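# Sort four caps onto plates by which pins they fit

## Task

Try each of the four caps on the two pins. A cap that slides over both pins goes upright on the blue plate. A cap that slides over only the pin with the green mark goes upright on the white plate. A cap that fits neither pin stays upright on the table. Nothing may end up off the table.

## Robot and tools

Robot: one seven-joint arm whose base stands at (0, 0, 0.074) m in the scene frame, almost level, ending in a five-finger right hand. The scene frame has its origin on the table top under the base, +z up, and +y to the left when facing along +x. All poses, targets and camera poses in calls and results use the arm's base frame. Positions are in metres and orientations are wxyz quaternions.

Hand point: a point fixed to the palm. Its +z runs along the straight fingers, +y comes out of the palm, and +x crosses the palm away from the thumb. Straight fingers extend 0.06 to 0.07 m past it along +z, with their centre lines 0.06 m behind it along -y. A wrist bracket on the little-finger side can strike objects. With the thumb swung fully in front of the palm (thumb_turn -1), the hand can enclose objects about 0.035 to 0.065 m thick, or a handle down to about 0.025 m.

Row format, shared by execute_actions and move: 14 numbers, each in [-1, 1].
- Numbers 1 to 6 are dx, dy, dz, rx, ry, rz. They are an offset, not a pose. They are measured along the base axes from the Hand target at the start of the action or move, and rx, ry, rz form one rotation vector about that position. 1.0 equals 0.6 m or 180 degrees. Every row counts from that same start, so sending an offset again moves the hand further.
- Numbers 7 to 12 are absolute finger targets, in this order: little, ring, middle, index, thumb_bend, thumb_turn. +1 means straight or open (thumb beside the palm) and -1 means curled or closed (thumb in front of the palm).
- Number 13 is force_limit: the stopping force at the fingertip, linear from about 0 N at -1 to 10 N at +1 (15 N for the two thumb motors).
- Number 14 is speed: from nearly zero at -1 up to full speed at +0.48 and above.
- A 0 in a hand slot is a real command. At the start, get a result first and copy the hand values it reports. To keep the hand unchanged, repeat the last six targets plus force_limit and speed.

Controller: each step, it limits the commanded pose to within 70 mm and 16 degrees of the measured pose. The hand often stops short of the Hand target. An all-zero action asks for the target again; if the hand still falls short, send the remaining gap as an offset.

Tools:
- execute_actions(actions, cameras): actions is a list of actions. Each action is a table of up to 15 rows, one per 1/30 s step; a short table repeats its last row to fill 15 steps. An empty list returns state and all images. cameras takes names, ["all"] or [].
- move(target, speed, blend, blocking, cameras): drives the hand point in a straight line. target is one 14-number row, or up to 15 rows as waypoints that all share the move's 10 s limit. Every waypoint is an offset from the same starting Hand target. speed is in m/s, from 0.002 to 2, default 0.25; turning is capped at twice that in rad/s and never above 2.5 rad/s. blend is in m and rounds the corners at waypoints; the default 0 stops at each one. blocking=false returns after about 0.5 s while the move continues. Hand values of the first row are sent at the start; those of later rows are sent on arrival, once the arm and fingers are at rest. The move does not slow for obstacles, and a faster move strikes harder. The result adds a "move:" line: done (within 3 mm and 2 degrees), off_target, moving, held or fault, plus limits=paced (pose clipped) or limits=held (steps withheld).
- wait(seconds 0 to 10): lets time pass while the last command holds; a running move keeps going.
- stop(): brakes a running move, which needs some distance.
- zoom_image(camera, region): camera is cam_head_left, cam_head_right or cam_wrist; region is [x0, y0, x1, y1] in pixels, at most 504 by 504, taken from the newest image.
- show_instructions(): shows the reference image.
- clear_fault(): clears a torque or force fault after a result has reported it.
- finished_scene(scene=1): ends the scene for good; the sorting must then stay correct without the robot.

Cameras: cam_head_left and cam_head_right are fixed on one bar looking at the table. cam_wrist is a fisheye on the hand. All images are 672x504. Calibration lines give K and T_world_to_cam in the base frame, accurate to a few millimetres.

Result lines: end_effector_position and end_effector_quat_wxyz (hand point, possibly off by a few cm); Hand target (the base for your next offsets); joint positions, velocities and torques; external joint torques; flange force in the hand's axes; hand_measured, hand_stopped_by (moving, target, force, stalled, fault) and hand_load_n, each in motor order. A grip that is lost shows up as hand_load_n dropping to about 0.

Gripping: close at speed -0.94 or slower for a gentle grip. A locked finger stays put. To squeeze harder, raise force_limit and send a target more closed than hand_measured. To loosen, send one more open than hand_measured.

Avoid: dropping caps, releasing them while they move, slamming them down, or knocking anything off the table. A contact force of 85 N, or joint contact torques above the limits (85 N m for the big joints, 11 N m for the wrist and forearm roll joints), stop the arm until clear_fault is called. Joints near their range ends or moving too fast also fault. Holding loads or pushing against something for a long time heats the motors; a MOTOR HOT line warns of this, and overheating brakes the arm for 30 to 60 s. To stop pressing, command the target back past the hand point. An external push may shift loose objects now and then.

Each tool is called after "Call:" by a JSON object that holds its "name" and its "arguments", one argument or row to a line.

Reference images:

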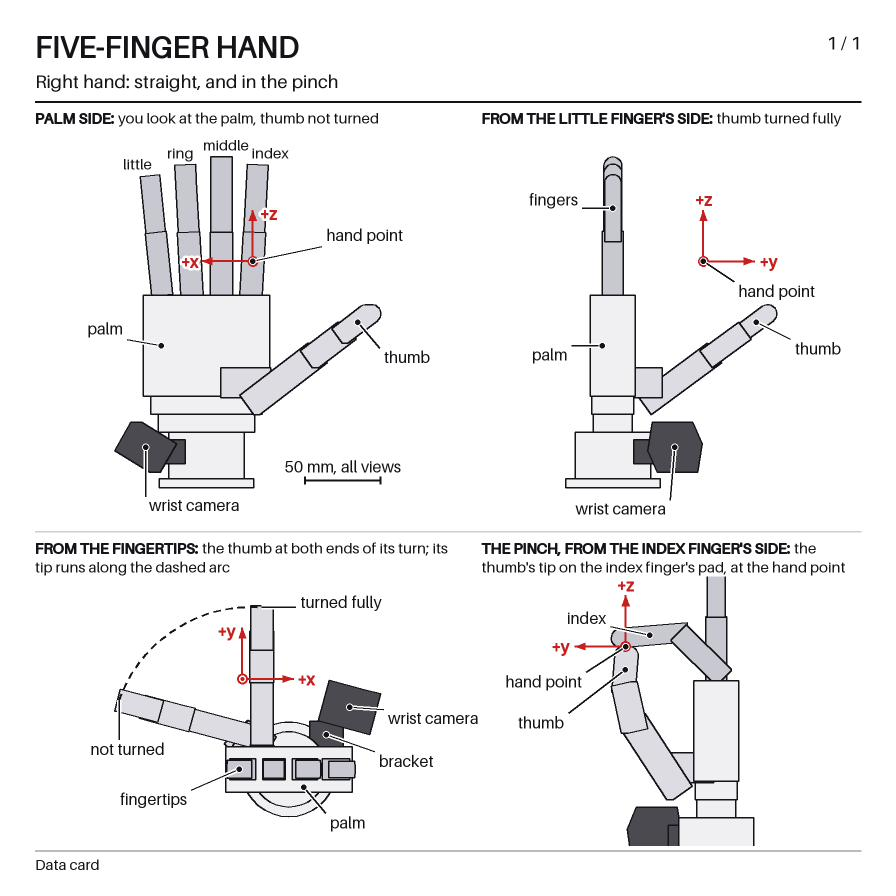

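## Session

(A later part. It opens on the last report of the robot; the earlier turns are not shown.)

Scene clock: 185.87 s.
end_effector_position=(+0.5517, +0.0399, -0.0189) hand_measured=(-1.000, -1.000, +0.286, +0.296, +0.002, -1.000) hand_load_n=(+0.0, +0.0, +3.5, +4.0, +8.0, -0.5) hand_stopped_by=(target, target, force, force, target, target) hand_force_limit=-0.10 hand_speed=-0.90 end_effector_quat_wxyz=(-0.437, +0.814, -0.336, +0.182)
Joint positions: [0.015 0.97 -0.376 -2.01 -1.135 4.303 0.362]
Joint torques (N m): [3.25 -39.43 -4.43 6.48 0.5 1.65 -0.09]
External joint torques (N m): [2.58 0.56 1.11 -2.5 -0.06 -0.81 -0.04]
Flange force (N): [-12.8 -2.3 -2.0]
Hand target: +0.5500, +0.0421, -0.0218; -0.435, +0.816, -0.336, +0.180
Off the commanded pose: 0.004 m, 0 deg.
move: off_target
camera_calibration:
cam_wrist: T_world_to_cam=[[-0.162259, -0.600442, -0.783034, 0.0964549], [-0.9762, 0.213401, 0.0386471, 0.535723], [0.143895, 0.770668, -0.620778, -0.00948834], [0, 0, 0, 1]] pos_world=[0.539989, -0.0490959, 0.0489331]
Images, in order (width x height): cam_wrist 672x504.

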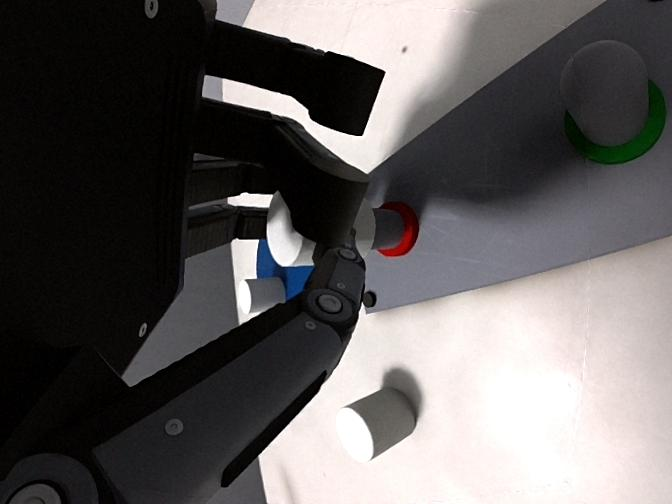

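Call:
{"name": "move", "arguments": {
  "target": [0,-0.0025,0.0240,0,0,0,-1,-1,0.1,0.1,0.0,-1,-0.1,-0.9],
  "speed": 0.06,
  "cameras": ["cam_wrist"]
}}

Call:
{"name": "zoom_image", "arguments": {
  "camera": "cam_wrist",
  "region": [300, 160, 450, 280]
}}

Scene clock: 190.93 s.
end_effector_position=(+0.5509, +0.0399, -0.0074) hand_measured=(-1.000, -1.000, +0.286, +0.296, +0.002, -1.000) hand_load_n=(-0.5, +0.0, +3.0, +3.5, +9.0, +0.5) hand_stopped_by=(target, target, force, force, target, target) hand_force_limit=-0.10 hand_speed=-0.90 end_effector_quat_wxyz=(-0.435, +0.816, -0.333, +0.182)
Joint positions: [0.021 0.935 -0.384 -2.029 -1.152 4.294 0.369]
Joint velocities: [-0.001 -0.001 0 0 -0.003 -0.003 0.006]
Joint torques (N m): [0.77 -41.12 -5.68 7.49 0.27 2.17 0.12]
External joint torques (N m): [0.26 -1.31 0 -1.76 -0.33 -0.3 0.17]
Flange force (N): [-7.9 -4.0 -6.2]
Hand target: +0.5500, +0.0406, -0.0074; -0.435, +0.816, -0.336, +0.180
Off the commanded pose: 0.001 m, 0 deg.
move: done
camera_calibration:
cam_wrist: T_world_to_cam=[[-0.158211, -0.606811, -0.778941, 0.103374], [-0.97733, 0.208647, 0.0359662, 0.53541], [0.140699, 0.766973, -0.626064, -0.000384615], [0, 0, 0, 1]] pos_world=[0.539681, -0.0486884, 0.0610245]
Images, in order (width x height): cam_wrist 672x504.

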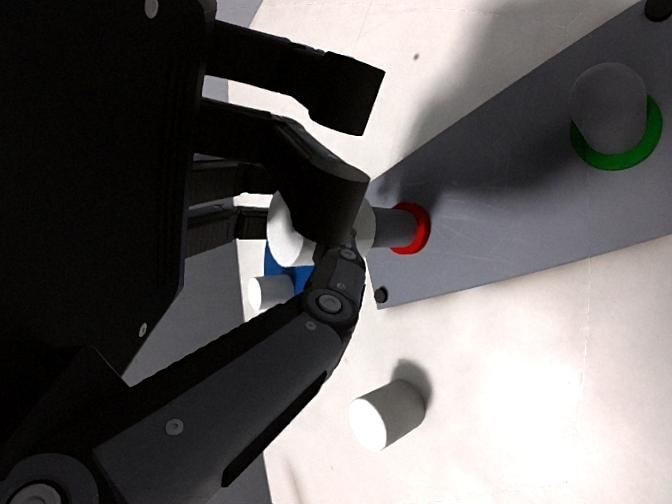

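Scaled by 3.360 from the camera's 672x504 image, which has a finer 960x720 frame.

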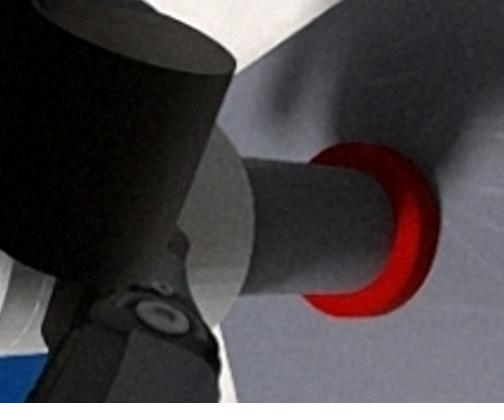

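Call:
{"name": "move", "arguments": {
  "target": [0,0,0.02,0,0,0,-1,-1,0.1,0.1,0.0,-1,-0.1,-0.9],
  "speed": 0.08,
  "cameras": ["cam_wrist", "cam_head_left"]
}}

Call:
{"name": "zoom_image", "arguments": {
  "camera": "cam_wrist",
  "region": [300, 160, 450, 280]
}}

Call:
{"name": "zoom_image", "arguments": {
  "camera": "cam_head_left",
  "region": [240, 220, 360, 310]
}}

Scene clock: 193.20 s.
end_effector_position=(+0.5509, +0.0397, +0.0045) hand_measured=(-1.000, -1.000, +0.286, +0.296, +0.002, -1.000) hand_load_n=(+0.0, +0.0, +2.5, +3.5, +9.5, +0.5) hand_stopped_by=(target, target, force, force, target, target) hand_force_limit=-0.10 hand_speed=-0.90 end_effector_quat_wxyz=(-0.435, +0.816, -0.333, +0.182)
Joint positions: [0.022 0.902 -0.388 -2.045 -1.17 4.286 0.383]
Joint velocities: [-0.001 -0.001 -0.001 0 -0.001 -0.002 0.006]
Joint torques (N m): [0.75 -40.85 -5.62 7.72 0.31 2.11 -0.03]
External joint torques (N m): [0.32 -1.35 0.03 -1.8 -0.33 -0.35 0.02]
Flange force (N): [-8.7 -3.7 -6.2]
Hand target: +0.5500, +0.0406, +0.0046; -0.435, +0.816, -0.336, +0.180
Off the commanded pose: 0.001 m, 0 deg.
move: done
camera_calibration:
cam_wrist: T_world_to_cam=[[-0.158384, -0.607009, -0.778752, 0.112652], [-0.977315, 0.208691, 0.0361015, 0.534988], [0.140604, 0.766804, -0.626293, 0.00720116], [0, 0, 0, 1]] pos_world=[0.539682, -0.0487879, 0.0729245]
Images, in order (width x height): cam_head_left 672x504, cam_wrist 672x504.

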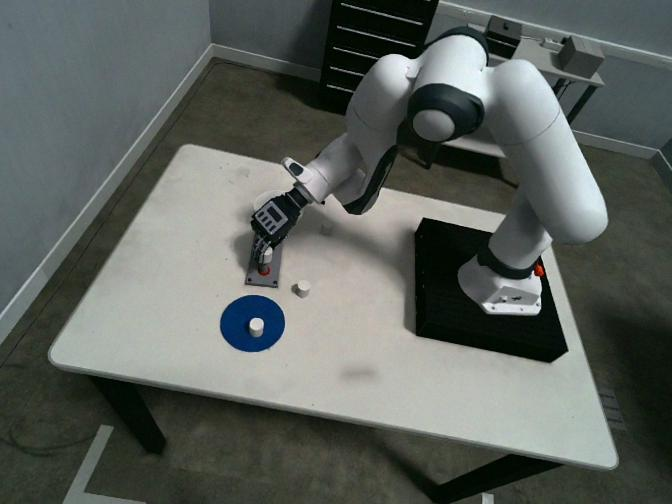

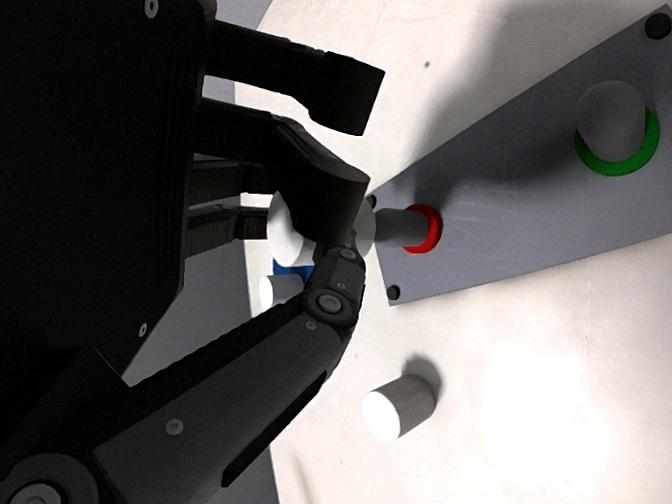

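Scaled by 3.360 from the camera's 672x504 image, which has a finer 960x720 frame.

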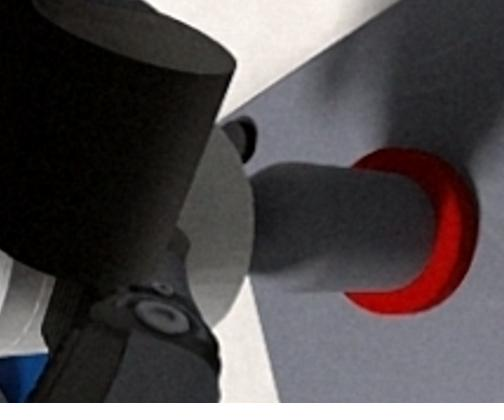

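Scaled by 4.200.

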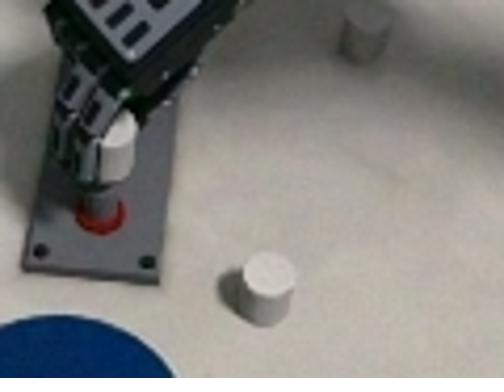

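Call:
{"name": "zoom_image", "arguments": {
  "camera": "cam_wrist",
  "region": [552, 60, 672, 190]
}}

Call:
{"name": "zoom_image", "arguments": {
  "camera": "cam_wrist",
  "region": [360, 180, 450, 270]
}}

Scaled by 3.877 from the camera's 672x504 image, which has a finer 960x720 frame.

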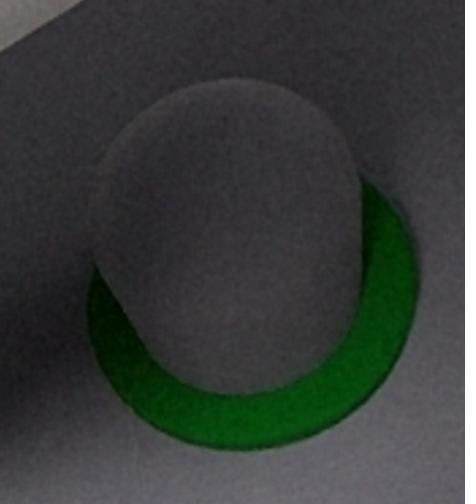

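Scaled by 5.600 from the camera's 672x504 image, which has a finer 960x720 frame.

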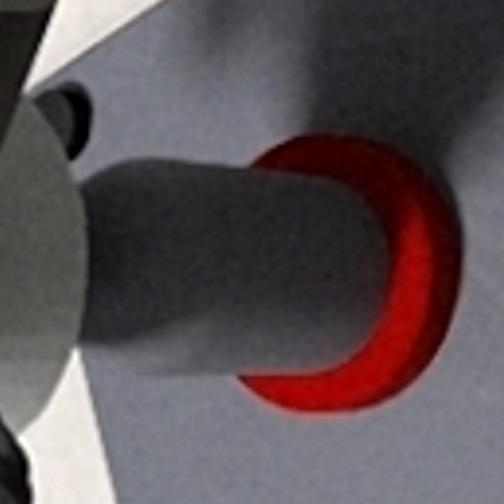

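Call:
{"name": "move", "arguments": {
  "target": [
    [-0.0012,-0.0008,0,0,0,0,-1,-1,0.1,0.1,0.0,-1,-0.1,-0.9],
    [-0.0015,-0.0010,-0.0375,0,0,0,-1,-1,0.1,0.1,0.0,-1,-0.1,-0.9]
  ],
  "speed": 0.06,
  "cameras": ["cam_wrist"]
}}

Call:
{"name": "zoom_image", "arguments": {
  "camera": "cam_wrist",
  "region": [330, 170, 450, 280]
}}

Scene clock: 199.27 s.
end_effector_position=(+0.5488, +0.0412, -0.0169) hand_measured=(-1.000, -1.000, +0.286, +0.296, +0.002, -1.000) hand_load_n=(+0.0, +0.0, +4.0, +4.0, +8.5, +0.5) hand_stopped_by=(target, target, force, force, target, target) hand_force_limit=-0.10 hand_speed=-0.90 end_effector_quat_wxyz=(-0.435, +0.815, -0.339, +0.177)
Joint positions: [0.015 0.958 -0.375 -2.02 -1.145 4.295 0.371]
Joint velocities: [0 0.001 -0.001 0 0.001 0.001 -0.007]
Joint torques (N m): [0.55 -39.66 -5.95 7.78 0.79 2.33 -0.33]
External joint torques (N m): [0.12 0.2 -0.29 -1.21 0.22 -0.14 -0.28]
Flange force (N): [-5.8 0.6 -2.5]
Hand target: +0.5491, +0.0400, -0.0179; -0.435, +0.816, -0.336, +0.180
Off the commanded pose: 0.002 m, 0 deg.
move: done
camera_calibration:
cam_wrist: T_world_to_cam=[[-0.170898, -0.600064, -0.781483, 0.103061], [-0.975672, 0.21361, 0.0493435, 0.53252], [0.137323, 0.770904, -0.621972, -0.00533369], [0, 0, 0, 1]] pos_world=[0.53791, -0.0477964, 0.0509466]
Images, in order (width x height): cam_wrist 672x504.

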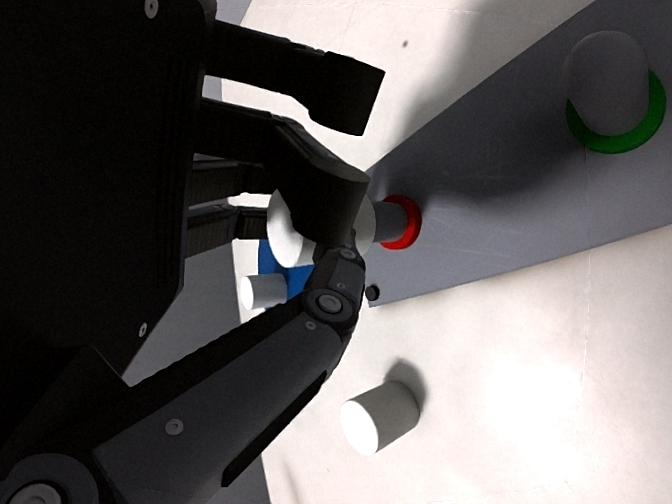

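Scaled by 4.200 from the camera's 672x504 image, which has a finer 960x720 frame.

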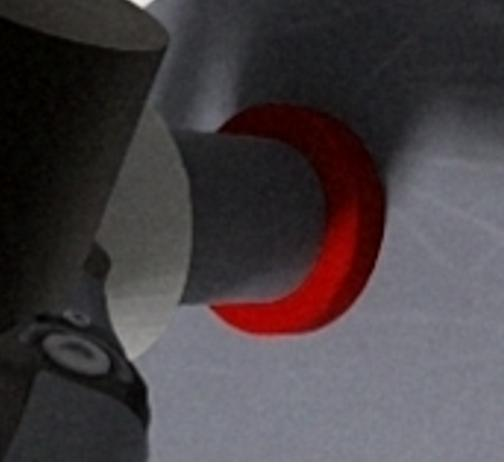

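Call:
{"name": "move", "arguments": {
  "target": [
    [0.0030,-0.0037,0.001,0,0,0,-1,-1,0.1,0.1,0.0,-1,-0.1,-0.9]
  ],
  "speed": 0.04,
  "cameras": ["cam_wrist"]
}}

Call:
{"name": "zoom_image", "arguments": {
  "camera": "cam_wrist",
  "region": [330, 170, 450, 280]
}}

Scene clock: 211.13 s.
end_effector_position=(+0.5511, +0.0394, -0.0168) hand_measured=(-1.000, -1.000, +0.286, +0.296, +0.002, -1.000) hand_load_n=(+0.0, +0.0, +3.0, +3.5, +9.0, +0.5) hand_stopped_by=(target, target, force, force, target, target) hand_force_limit=-0.10 hand_speed=-0.90 end_effector_quat_wxyz=(-0.435, +0.816, -0.336, +0.180)
Joint positions: [0.014 0.961 -0.377 -2.011 -1.147 4.295 0.369]
Joint torques (N m): [-0.11 -40.25 -6.19 8.28 0.41 2.35 -0.22]
External joint torques (N m): [-0.53 -0.21 -0.47 -0.78 -0.18 -0.13 -0.17]
Flange force (N): [-2.6 -0.1 -3.0]
Hand target: +0.5509, +0.0378, -0.0173; -0.435, +0.816, -0.336, +0.180
Off the commanded pose: 0.002 m, 0 deg.
move: done
camera_calibration:
cam_wrist: T_world_to_cam=[[-0.164396, -0.60393, -0.779899, 0.0990571], [-0.976636, 0.210599, 0.0427854, 0.535661], [0.138407, 0.768711, -0.624441, -0.00480539], [0, 0, 0, 1]] pos_world=[0.540095, -0.0492921, 0.0513354]
Images, in order (width x height): cam_wrist 672x504.

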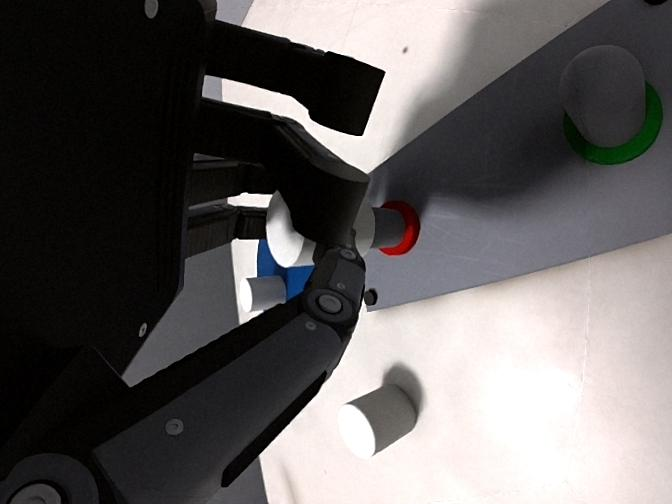

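Scaled by 4.200 from the camera's 672x504 image, which has a finer 960x720 frame.

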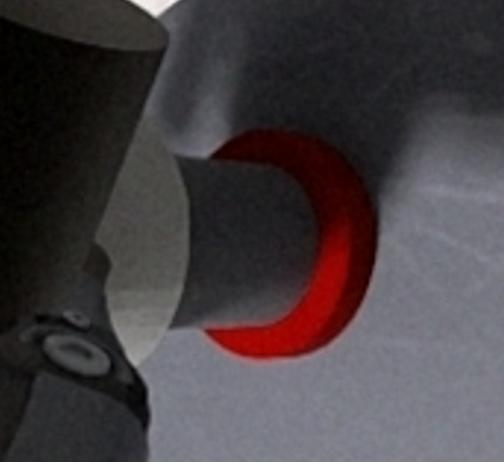

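Call:
{"name": "move", "arguments": {
  "target": [
    [-0.0033,-0.0005,0.001,0,0,0,-1,-1,0.1,0.1,0.0,-1,-0.1,-0.9],
    [-0.0028,-0.0002,-0.0065,0,0,0,-1,-1,0.1,0.1,0.0,-1,-0.1,-0.9]
  ],
  "speed": 0.03,
  "cameras": ["cam_wrist"]
}}

Call:
{"name": "zoom_image", "arguments": {
  "camera": "cam_wrist",
  "region": [330, 170, 450, 280]
}}

Scene clock: 212.57 s.
end_effector_position=(+0.5502, +0.0398, -0.0184) hand_measured=(-1.000, -1.000, +0.286, +0.296, +0.002, -1.000) hand_load_n=(+0.0, +0.0, +3.5, +3.5, +8.5, +0.5) hand_stopped_by=(target, target, force, force, target, target) hand_force_limit=-0.10 hand_speed=-0.90 end_effector_quat_wxyz=(-0.437, +0.814, -0.337, +0.179)
Joint positions: [0.014 0.968 -0.377 -2.009 -1.143 4.303 0.369]
Joint velocities: [-0.001 0.001 0.001 0 0.001 0.003 -0.001]
Joint torques (N m): [-0.04 -38.87 -6.64 6.99 0.54 2.01 -0.39]
External joint torques (N m): [-0.63 1.19 -1 -2.03 -0.02 -0.46 -0.34]
Flange force (N): [-6.1 2.5 -3.8]
Hand target: +0.5492, +0.0376, -0.0212; -0.435, +0.816, -0.336, +0.180
Off the commanded pose: 0.004 m, 0 deg.
move: off_target
camera_calibration:
cam_wrist: T_world_to_cam=[[-0.165411, -0.599152, -0.783362, 0.0982237], [-0.976379, 0.211446, 0.0444432, 0.534697], [0.139011, 0.772209, -0.619975, -0.00635397], [0, 0, 0, 1]] pos_world=[0.539197, -0.0493022, 0.0492418]
Images, in order (width x height): cam_wrist 672x504.

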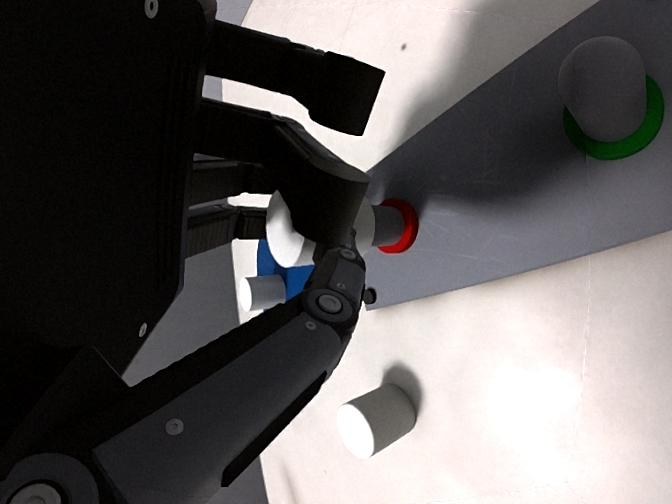

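Scaled by 4.200 from the camera's 672x504 image, which has a finer 960x720 frame.

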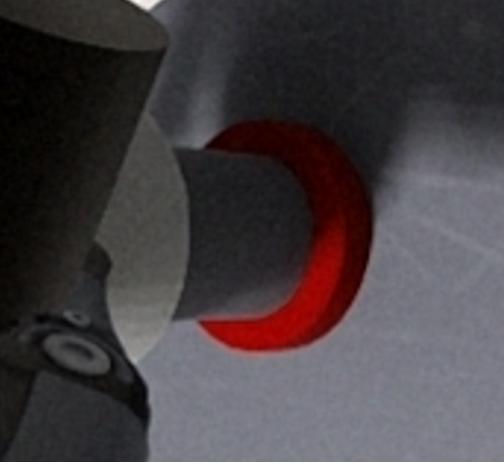

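Call:
{"name": "move", "arguments": {
  "target": [0,0,0.003,0,0,0,-1,-1,0.35,0.35,0.06,-1,-0.1,-0.8],
  "speed": 0.03,
  "cameras": ["cam_wrist"]
}}

Call:
{"name": "zoom_image", "arguments": {
  "camera": "cam_wrist",
  "region": [240, 170, 440, 320]
}}

Scene clock: 213.60 s.
end_effector_position=(+0.5495, +0.0376, -0.0193) hand_measured=(-1.000, -1.000, +0.350, +0.350, +0.060, -1.000) hand_load_n=(+0.0, +0.0, +0.0, +0.0, +0.0, +0.0) hand_stopped_by=(target, target, target, target, target, target) hand_force_limit=-0.10 hand_speed=-0.80 end_effector_quat_wxyz=(-0.436, +0.815, -0.338, +0.179)
Joint positions: [0.014 0.969 -0.381 -2.011 -1.143 4.303 0.369]
Joint torques (N m): [1.28 -41.05 -6.15 7.04 0.53 2.26 -0.28]
External joint torques (N m): [0.82 -0.98 -0.32 -1.97 -0.05 -0.22 -0.22]
Flange force (N): [-10.6 -3.0 -6.2]
Hand target: +0.5492, +0.0376, -0.0194; -0.435, +0.816, -0.336, +0.180
Off the commanded pose: 0.000 m, 0 deg.
move: done
camera_calibration:
cam_wrist: T_world_to_cam=[[-0.168522, -0.600693, -0.781517, 0.0978583], [-0.975732, 0.21412, 0.0458241, 0.534016], [0.139812, 0.770273, -0.622199, -0.005409], [0, 0, 0, 1]] pos_world=[0.538304, -0.0513941, 0.0486416]
Images, in order (width x height): cam_wrist 672x504.

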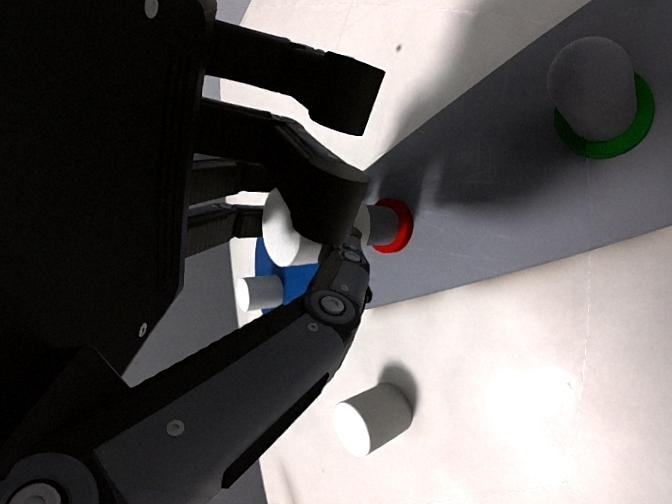

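Scaled by 2.520 from the camera's 672x504 image, which has a finer 960x720 frame.

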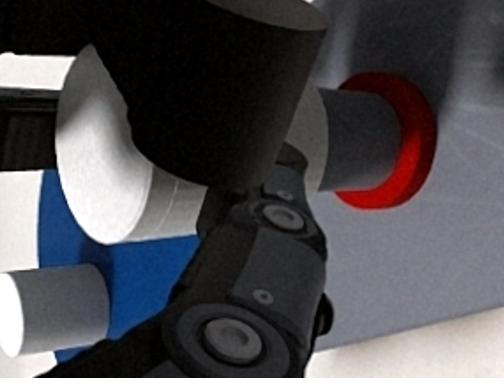

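Call:
{"name": "move", "arguments": {
  "target": [
    [0.0013,0.0045,0.001,0,0,0,-1,-1,0.35,0.35,0.06,-1,-0.1,-0.8],
    [0.003,0.0035,0.001,0,0,0,-1,-1,0.35,0.35,0.06,-1,-0.1,-0.8],
    [0.0013,0.0025,0.001,0,0,0,-1,-1,0.35,0.35,0.06,-1,-0.1,-0.8]
  ],
  "speed": 0.02,
  "cameras": ["cam_wrist"]
}}

Call:
{"name": "zoom_image", "arguments": {
  "camera": "cam_wrist",
  "region": [240, 170, 440, 320]
}}

Scene clock: 215.13 s.
end_effector_position=(+0.5502, +0.0397, -0.0185) hand_measured=(-1.000, -1.000, +0.350, +0.350, +0.060, -1.000) hand_load_n=(+0.0, +0.0, +0.0, +0.0, +0.0, +0.0) hand_stopped_by=(target, target, target, target, target, target) hand_force_limit=-0.10 hand_speed=-0.80 end_effector_quat_wxyz=(-0.436, +0.815, -0.336, +0.179)
Joint positions: [0.018 0.967 -0.381 -2.01 -1.142 4.301 0.369]
Joint torques (N m): [0.76 -40.8 -6.11 7.15 0.53 2.28 -0.14]
External joint torques (N m): [0.2 -0.88 -0.39 -1.82 -0.03 -0.18 -0.08]
Flange force (N): [-8.7 -2.4 -6.0]
Hand target: +0.5500, +0.0391, -0.0188; -0.435, +0.816, -0.336, +0.180
Off the commanded pose: 0.001 m, 0 deg.
move: done
camera_calibration:
cam_wrist: T_world_to_cam=[[-0.165275, -0.602266, -0.780999, 0.0981764], [-0.976515, 0.210907, 0.0440094, 0.53473], [0.138213, 0.769931, -0.62298, -0.00578526], [0, 0, 0, 1]] pos_world=[0.539197, -0.0491956, 0.0495384]
Images, in order (width x height): cam_wrist 672x504.

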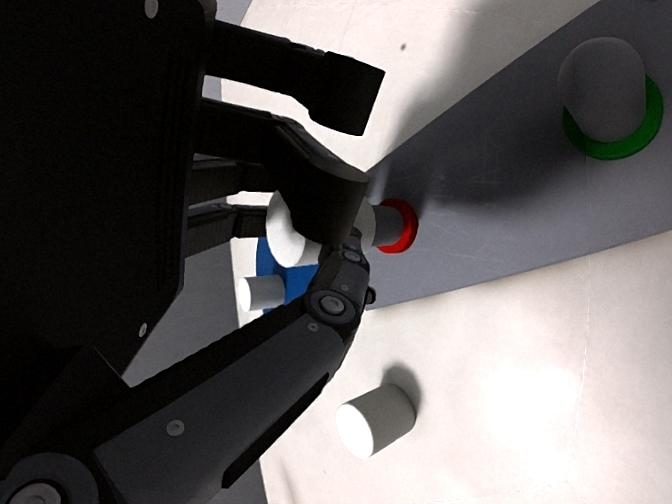

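Scaled by 2.520 from the camera's 672x504 image, which has a finer 960x720 frame.

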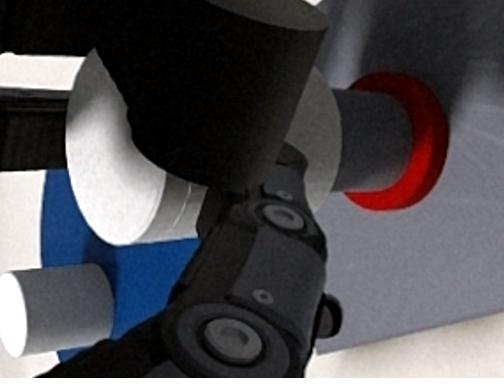

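Call:
{"name": "move", "arguments": {
  "target": [
    [0,0,0.0008,0,0,0,-1,-1,0.35,0.35,0.0,-1,-0.1,-0.7],
    [0,0,0.0008,0,0,0,-1,-1,0.1,0.1,0.0,-1,-0.1,-0.9],
    [0,0,-0.0055,0,0,0,-1,-1,0.1,0.1,0.0,-1,-0.1,-0.9],
    [0.0,0.004,-0.0055,0,0,0,-1,-1,0.1,0.1,0.0,-1,-0.1,-0.9],
    [0.003,0.001,-0.0055,0,0,0,-1,-1,0.1,0.1,0.0,-1,-0.1,-0.9],
    [0.0,-0.003,-0.0055,0,0,0,-1,-1,0.1,0.1,0.0,-1,-0.1,-0.9],
    [-0.003,0.001,-0.0055,0,0,0,-1,-1,0.1,0.1,0.0,-1,-0.1,-0.9]
  ],
  "speed": 0.03,
  "blend": 0.0005,
  "cameras": ["cam_wrist"]
}}

Call:
{"name": "zoom_image", "arguments": {
  "camera": "cam_wrist",
  "region": [330, 170, 450, 280]
}}

Scene clock: 218.23 s.
end_effector_position=(+0.5510, +0.0396, -0.0185) hand_measured=(-1.000, -1.000, +0.280, +0.296, +0.002, -1.000) hand_load_n=(+0.5, +0.0, +6.0, +2.5, +9.0, +0.5) hand_stopped_by=(target, target, force, force, target, target) hand_force_limit=-0.10 hand_speed=-0.90 end_effector_quat_wxyz=(-0.438, +0.813, -0.338, +0.181)
Joint positions: [0.02 0.971 -0.383 -2.01 -1.133 4.309 0.366]
Joint torques (N m): [1.61 -38.56 -6.16 5.45 0.07 1.85 -0.44]
External joint torques (N m): [1.21 1.38 -0.25 -3.47 -0.5 -0.61 -0.39]
Flange force (N): [-13.4 0.7 -5.8]
Hand target: +0.5482, +0.0397, -0.0221; -0.435, +0.816, -0.336, +0.180
Off the commanded pose: 0.005 m, 0 deg.
move: off_target; blend cut to 0 m at target 1, 0 m at target 2
camera_calibration:
cam_wrist: T_world_to_cam=[[-0.164273, -0.598369, -0.784199, 0.0974277], [-0.975834, 0.214711, 0.0405845, 0.534898], [0.144092, 0.771915, -0.61918, -0.00913616], [0, 0, 0, 1]] pos_world=[0.539293, -0.0494987, 0.0490372]
Images, in order (width x height): cam_wrist 672x504.

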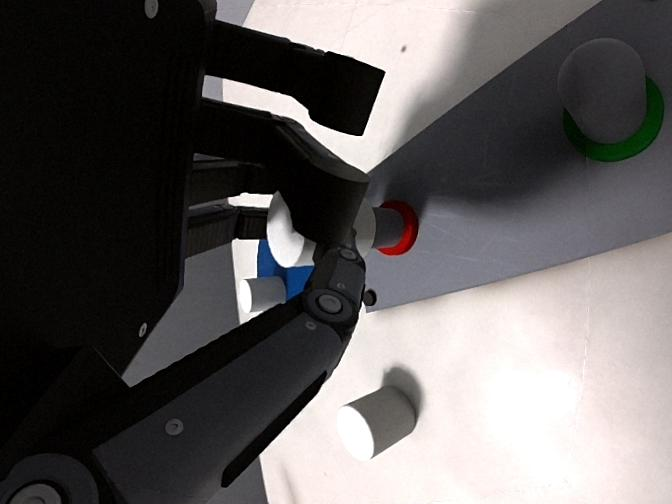

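Scaled by 4.200 from the camera's 672x504 image, which has a finer 960x720 frame.

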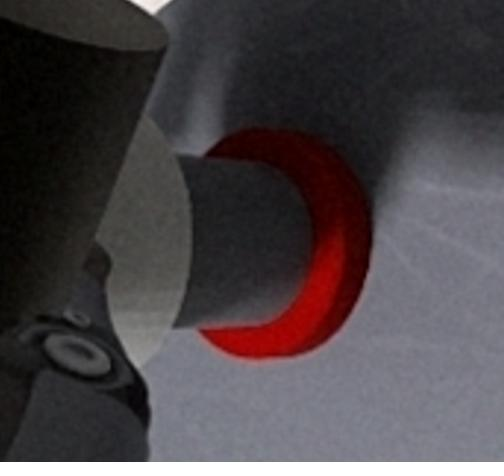

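Call:
{"name": "move", "arguments": {
  "target": [
    [0.003,0,0.04,0,0,0,-1,-1,0.1,0.1,0.0,-1,-0.1,-0.9],
    [0.0175,-0.1658,0.04,0,0,0,-1,-1,0.1,0.1,0.0,-1,-0.1,-0.9],
    [0.0175,-0.1658,0.0143,0,0,0,-1,-1,0.1,0.1,0.0,-1,-0.1,-0.9]
  ],
  "speed": 0.12,
  "blend": 0.003,
  "cameras": ["cam_wrist"]
}}

Call:
{"name": "zoom_image", "arguments": {
  "camera": "cam_wrist",
  "region": [330, 170, 450, 280]
}}

Scene clock: 220.63 s.
end_effector_position=(+0.5597, -0.0604, -0.0134) hand_measured=(-1.000, -1.000, +0.280, +0.296, +0.002, -1.000) hand_load_n=(+0.0, +0.0, +4.5, +2.5, +9.5, +1.0) hand_stopped_by=(target, target, force, force, target, target) hand_force_limit=-0.10 hand_speed=-0.90 end_effector_quat_wxyz=(-0.433, +0.817, -0.333, +0.183)
Joint positions: [-0.152 1.045 -0.429 -1.788 -1.329 4.359 0.488]
Joint velocities: [0 0 -0.001 -0.001 0.001 0 0.006]
Joint torques (N m): [0.25 -42.92 -6.7 9.57 0.42 2.44 0.12]
External joint torques (N m): [-0.26 -0.18 0.5 -1.11 -0.32 0.04 0.17]
Flange force (N): [-4.6 -0.9 -2.4]
Hand target: +0.5587, -0.0597, -0.0135; -0.435, +0.816, -0.336, +0.180
Off the commanded pose: 0.001 m, 1 deg.
move: done
camera_calibration:
cam_wrist: T_world_to_cam=[[-0.159534, -0.610023, -0.776158, 0.0398808], [-0.9772, 0.209165, 0.0364628, 0.565036], [0.140102, 0.764279, -0.629484, 0.0715999], [0, 0, 0, 1]] pos_world=[0.548484, -0.14858, 0.0554219]
Images, in order (width x height): cam_wrist 672x504.

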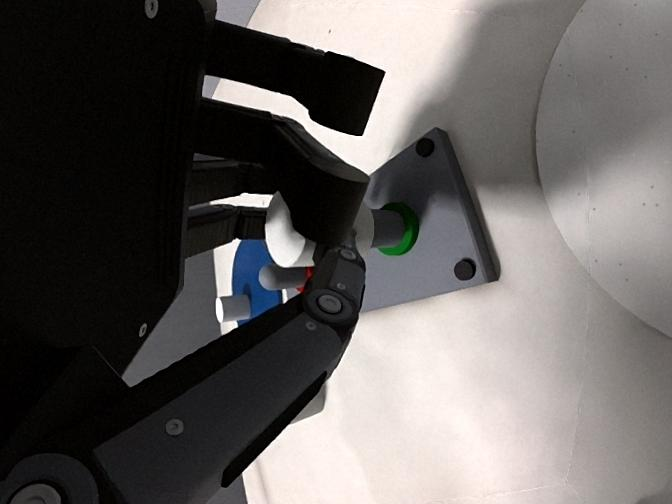

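Scaled by 4.200 from the camera's 672x504 image, which has a finer 960x720 frame.

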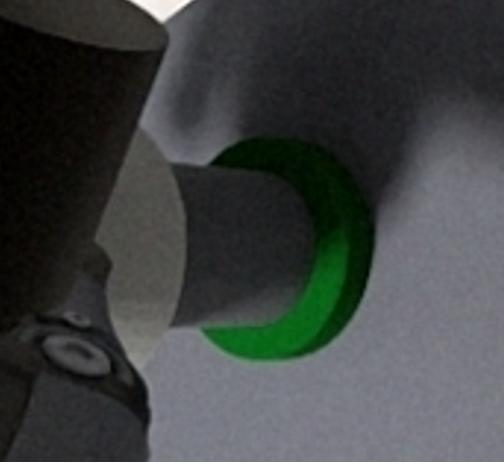

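Call:
{"name": "move", "arguments": {
  "target": [
    [0.0,0.0035,-0.001,0,0,0,-1,-1,0.1,0.1,0.0,-1,-0.1,-0.9],
    [0.0,0.0030,-0.0060,0,0,0,-1,-1,0.1,0.1,0.0,-1,-0.1,-0.9]
  ],
  "speed": 0.05,
  "cameras": ["cam_wrist"]
}}

Call:
{"name": "zoom_image", "arguments": {
  "camera": "cam_wrist",
  "region": [330, 170, 450, 280]
}}

Scene clock: 224.10 s.
end_effector_position=(+0.5594, -0.0581, -0.0155) hand_measured=(-1.000, -1.000, +0.280, +0.296, +0.002, -1.000) hand_load_n=(+0.0, +0.0, +6.0, +2.5, +9.0, +0.5) hand_stopped_by=(target, target, force, force, target, target) hand_force_limit=-0.10 hand_speed=-0.90 end_effector_quat_wxyz=(-0.434, +0.816, -0.335, +0.181)
Joint positions: [-0.152 1.05 -0.424 -1.786 -1.327 4.359 0.49]
Joint torques (N m): [0.53 -42.24 -6.52 8.85 0.72 2.2 -0.06]
External joint torques (N m): [-0.08 0.37 0.5 -1.68 0.01 -0.2 -0.01]
Flange force (N): [-7.8 0.1 -2.1]
Hand target: +0.5587, -0.0579, -0.0171; -0.435, +0.816, -0.336, +0.180
Off the commanded pose: 0.002 m, 0 deg.
move: done
camera_calibration:
cam_wrist: T_world_to_cam=[[-0.162225, -0.605902, -0.778823, 0.0412908], [-0.97697, 0.209493, 0.0405182, 0.564249], [0.138608, 0.76746, -0.625933, 0.0697119], [0, 0, 0, 1]] pos_world=[0.548291, -0.146689, 0.0529309]
Images, in order (width x height): cam_wrist 672x504.

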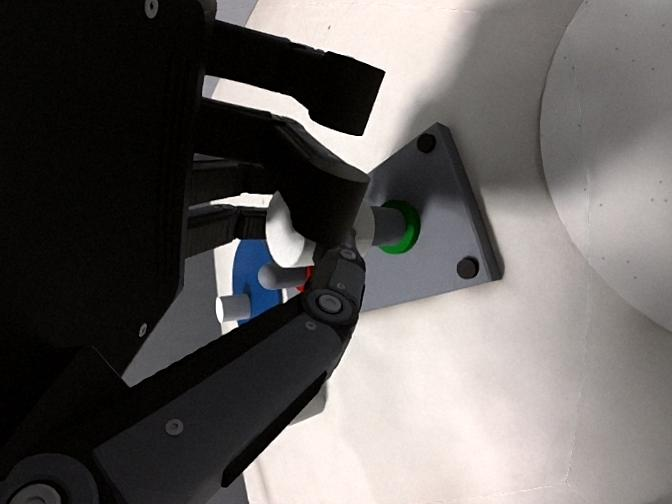

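Scaled by 4.200 from the camera's 672x504 image, which has a finer 960x720 frame.

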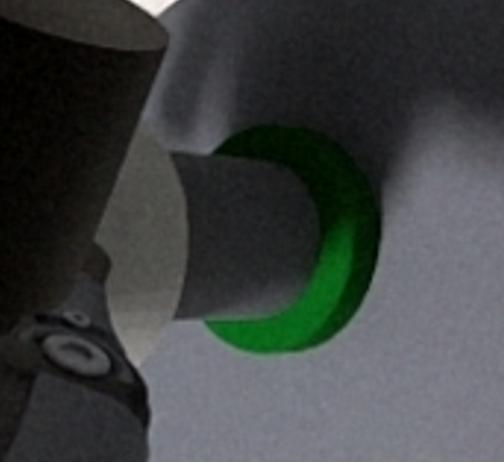

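Call:
{"name": "move", "arguments": {
  "target": [
    [0.0,0.0003,-0.0055,0,0,0,-1,-1,0.1,0.1,0.0,-1,-0.1,-0.9],
    [0.0,0.0003,-0.0100,0,0,0,-1,-1,0.1,0.1,0.0,-1,-0.1,-0.9]
  ],
  "speed": 0.02,
  "cameras": ["cam_wrist"]
}}

Call:
{"name": "zoom_image", "arguments": {
  "camera": "cam_wrist",
  "region": [330, 170, 450, 280]
}}

Scene clock: 225.60 s.
end_effector_position=(+0.5598, -0.0585, -0.0212) hand_measured=(-1.000, -1.000, +0.280, +0.296, +0.002, -1.000) hand_load_n=(+0.5, +0.0, +6.0, +3.0, +8.5, +0.0) hand_stopped_by=(target, target, force, force, target, target) hand_force_limit=-0.10 hand_speed=-0.90 end_effector_quat_wxyz=(-0.434, +0.815, -0.337, +0.180)
Joint positions: [-0.154 1.065 -0.423 -1.777 -1.318 4.359 0.489]
Joint torques (N m): [0.98 -41.73 -6.49 8.47 0.41 2.34 -0.27]
External joint torques (N m): [0.34 0.95 0.53 -1.98 -0.3 -0.06 -0.22]
Flange force (N): [-8.9 0.9 -2.2]
Hand target: +0.5587, -0.0578, -0.0231; -0.435, +0.816, -0.336, +0.180
Off the commanded pose: 0.002 m, 0 deg.
move: done
camera_calibration:
cam_wrist: T_world_to_cam=[[-0.167008, -0.60382, -0.779429, 0.0394511], [-0.975848, 0.214135, 0.0432059, 0.564717], [0.140814, 0.76782, -0.624999, 0.0650964], [0, 0, 0, 1]] pos_world=[0.5485, -0.147087, 0.0470354]
Images, in order (width x height): cam_wrist 672x504.

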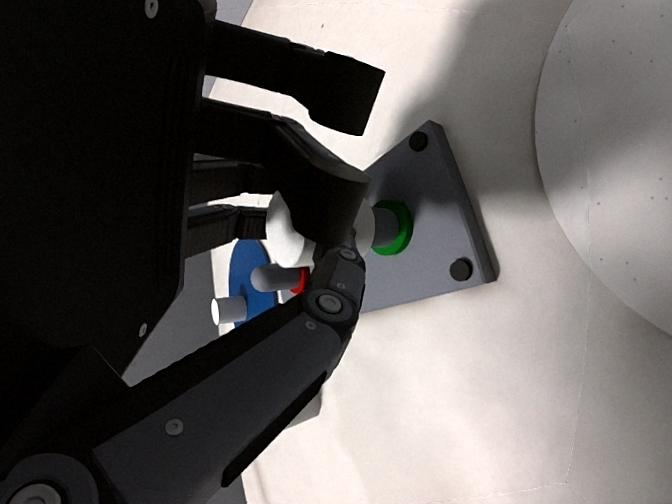

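Scaled by 4.200 from the camera's 672x504 image, which has a finer 960x720 frame.

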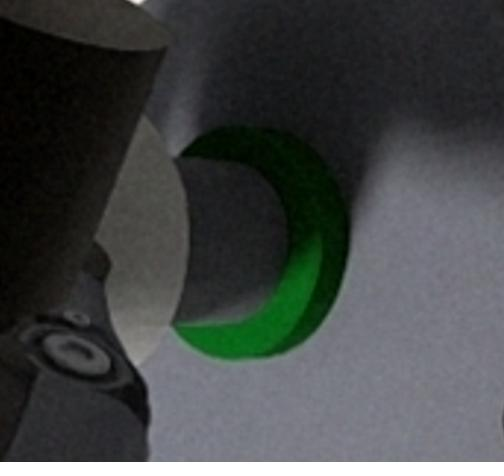

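Call:
{"name": "move", "arguments": {
  "target": [0.0,0.0,-0.0085,0,0,0,-1,-1,0.1,0.1,0.0,-1,-0.1,-0.9],
  "speed": 0.02,
  "cameras": ["cam_wrist"]
}}

Call:
{"name": "zoom_image", "arguments": {
  "camera": "cam_wrist",
  "region": [330, 170, 450, 280]
}}

Scene clock: 226.60 s.
end_effector_position=(+0.5600, -0.0585, -0.0257) hand_measured=(-1.000, -1.000, +0.280, +0.296, +0.002, -1.000) hand_load_n=(+0.0, +0.0, +5.5, +3.0, +8.5, +0.5) hand_stopped_by=(target, target, force, force, target, target) hand_force_limit=-0.10 hand_speed=-0.90 end_effector_quat_wxyz=(-0.435, +0.815, -0.338, +0.180)
Joint positions: [-0.155 1.078 -0.422 -1.769 -1.312 4.36 0.486]
Joint torques (N m): [1.09 -41.62 -6.21 8.71 0.47 2.23 -0.21]
External joint torques (N m): [0.5 1.31 0.89 -1.74 -0.24 -0.18 -0.16]
Flange force (N): [-7.3 1.4 -0.6]
Hand target: +0.5587, -0.0578, -0.0282; -0.435, +0.816, -0.336, +0.180
Off the commanded pose: 0.003 m, 0 deg.
move: done
camera_calibration:
cam_wrist: T_world_to_cam=[[-0.167575, -0.603022, -0.779925, 0.0362115], [-0.97568, 0.214834, 0.0435297, 0.565054], [0.141305, 0.768252, -0.624357, 0.0621293], [0, 0, 0, 1]] pos_world=[0.548601, -0.147287, 0.0424365]
Images, in order (width x height): cam_wrist 672x504.

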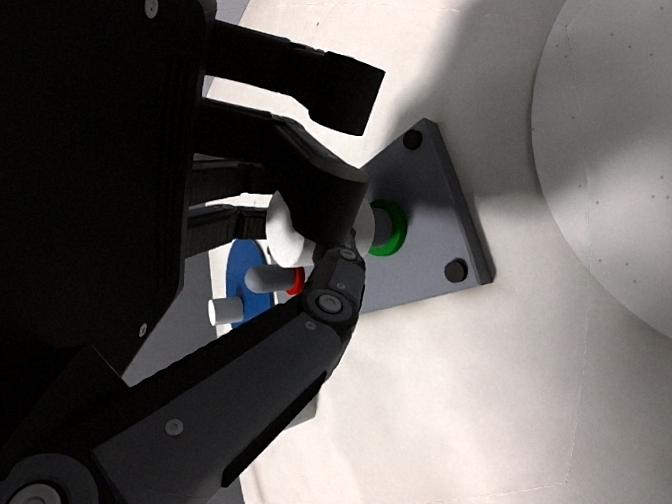

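Scaled by 4.200 from the camera's 672x504 image, which has a finer 960x720 frame.

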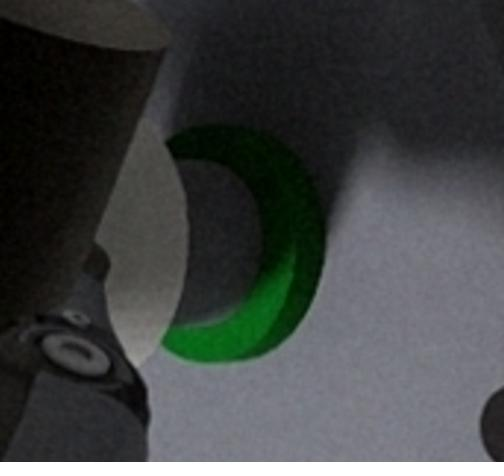

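Call:
{"name": "move", "arguments": {
  "target": [
    [0,0,0.055,0,0,0,-1,-1,0.1,0.1,0.0,-1,-0.1,-0.9],
    [-0.0462,-0.212,0.055,0,0,0,-1,-1,0.1,0.1,0.0,-1,-0.1,-0.9],
    [-0.0462,-0.212,-0.02,0,0,0,-1,-1,0.1,0.1,0.0,-1,-0.1,-0.9]
  ],
  "speed": [0.08, 0.15, 0.08],
  "blend": 0.003,
  "cameras": ["all"]
}}

Call:
{"name": "zoom_image", "arguments": {
  "camera": "cam_head_left",
  "region": [210, 150, 380, 280]
}}

Scene clock: 230.57 s.
end_effector_position=(+0.5304, -0.1841, -0.0396) hand_measured=(-1.000, -1.000, +0.280, +0.296, +0.002, -1.000) hand_load_n=(+0.0, +0.0, +6.5, +2.0, +6.5, +1.0) hand_stopped_by=(target, target, force, force, target, target) hand_force_limit=-0.10 hand_speed=-0.90 end_effector_quat_wxyz=(-0.435, +0.816, -0.335, +0.178)
Joint positions: [-0.386 1.24 -0.47 -1.456 -1.474 4.483 0.585]
Joint torques (N m): [0.35 -46.4 -8.18 10.87 1.05 2.02 -0.14]
External joint torques (N m): [-0.2 -0.6 0.19 -0.74 0.36 -0.31 -0.09]
Flange force (N): [-7.0 -2.0 -1.3]
Hand target: +0.5309, -0.1850, -0.0402; -0.435, +0.816, -0.336, +0.180
Off the commanded pose: 0.001 m, 0 deg.
move: done
camera_calibration:
cam_wrist: T_world_to_cam=[[-0.163971, -0.604097, -0.779859, -0.057369], [-0.977168, 0.207747, 0.0445306, 0.563351], [0.135113, 0.769356, -0.624369, 0.157541], [0, 0, 0, 1]] pos_world=[0.519796, -0.272896, 0.0285378]

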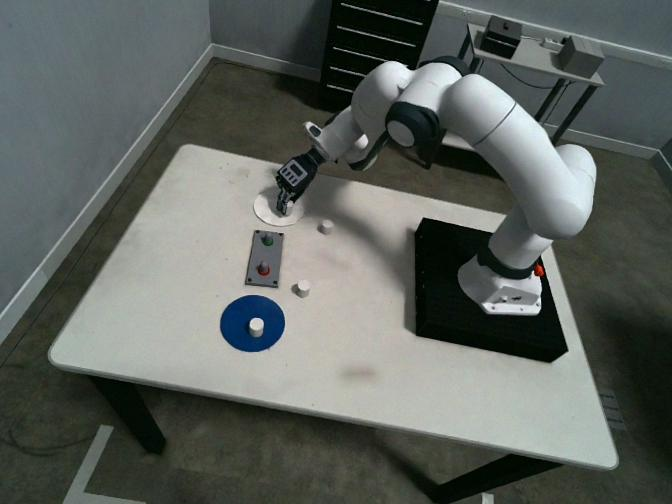

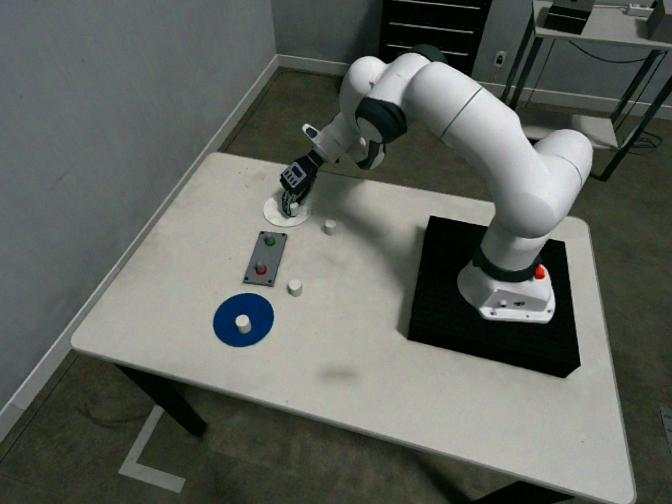

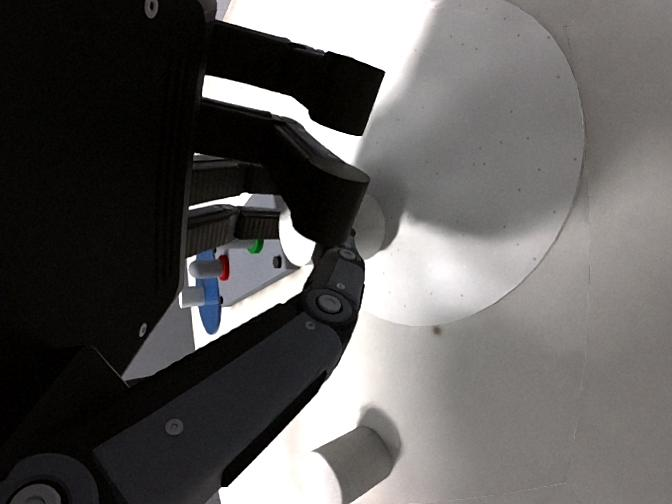

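Scaled by 2.965.

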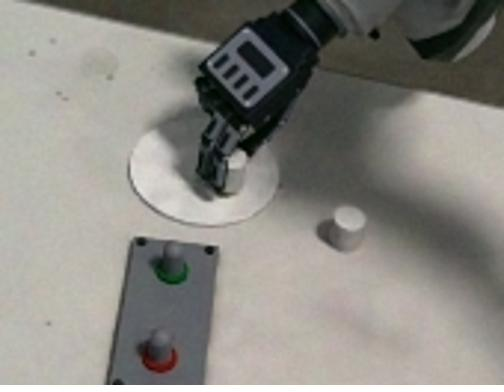

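Call:
{"name": "move", "arguments": {
  "target": [
    [0.0160,-0.0083,0,0,0,0,-1,-1,0.1,0.1,0.0,-1,-0.1,-0.9],
    [0.0160,-0.0083,-0.0210,0,0,0,-1,-1,0.1,0.1,0.0,-1,-0.1,-0.9]
  ],
  "speed": [0.08, 0.03],
  "cameras": ["cam_wrist"]
}}

Scene clock: 232.53 s.
end_effector_position=(+0.5418, -0.1900, -0.0494) hand_measured=(-1.000, -1.000, +0.280, +0.296, +0.002, -1.000) hand_load_n=(+0.0, +0.5, +5.5, +2.5, +5.0, +1.5) hand_stopped_by=(target, target, force, force, target, target) hand_force_limit=-0.10 hand_speed=-0.90 end_effector_quat_wxyz=(-0.435, +0.817, -0.331, +0.182)
Joint positions: [-0.403 1.297 -0.466 -1.352 -1.47 4.48 0.622]
Joint velocities: [-0.001 0 0 0.002 0.001 0.001 0.004]
Joint torques (N m): [0.37 -44.85 -7.75 10.37 0.96 1.4 -0.04]
External joint torques (N m): [-0.38 1.71 0.18 -1.66 0.19 -0.88 0.01]
Flange force (N): [-7.3 1.1 0.6]
Hand target: +0.5405, -0.1899, -0.0528; -0.435, +0.816, -0.336, +0.180
Off the commanded pose: 0.004 m, 1 deg.
move: off_target
camera_calibration:
cam_wrist: T_world_to_cam=[[-0.154533, -0.607651, -0.779025, -0.0724311], [-0.978374, 0.20385, 0.0350708, 0.575518], [0.137493, 0.767597, -0.626011, 0.152765], [0, 0, 0, 1]] pos_world=[0.530875, -0.278594, 0.0190233]
Images, in order (width x height): cam_wrist 672x504.

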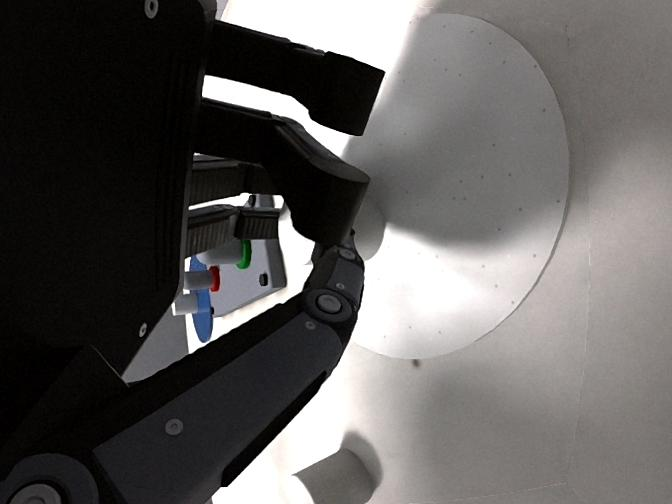

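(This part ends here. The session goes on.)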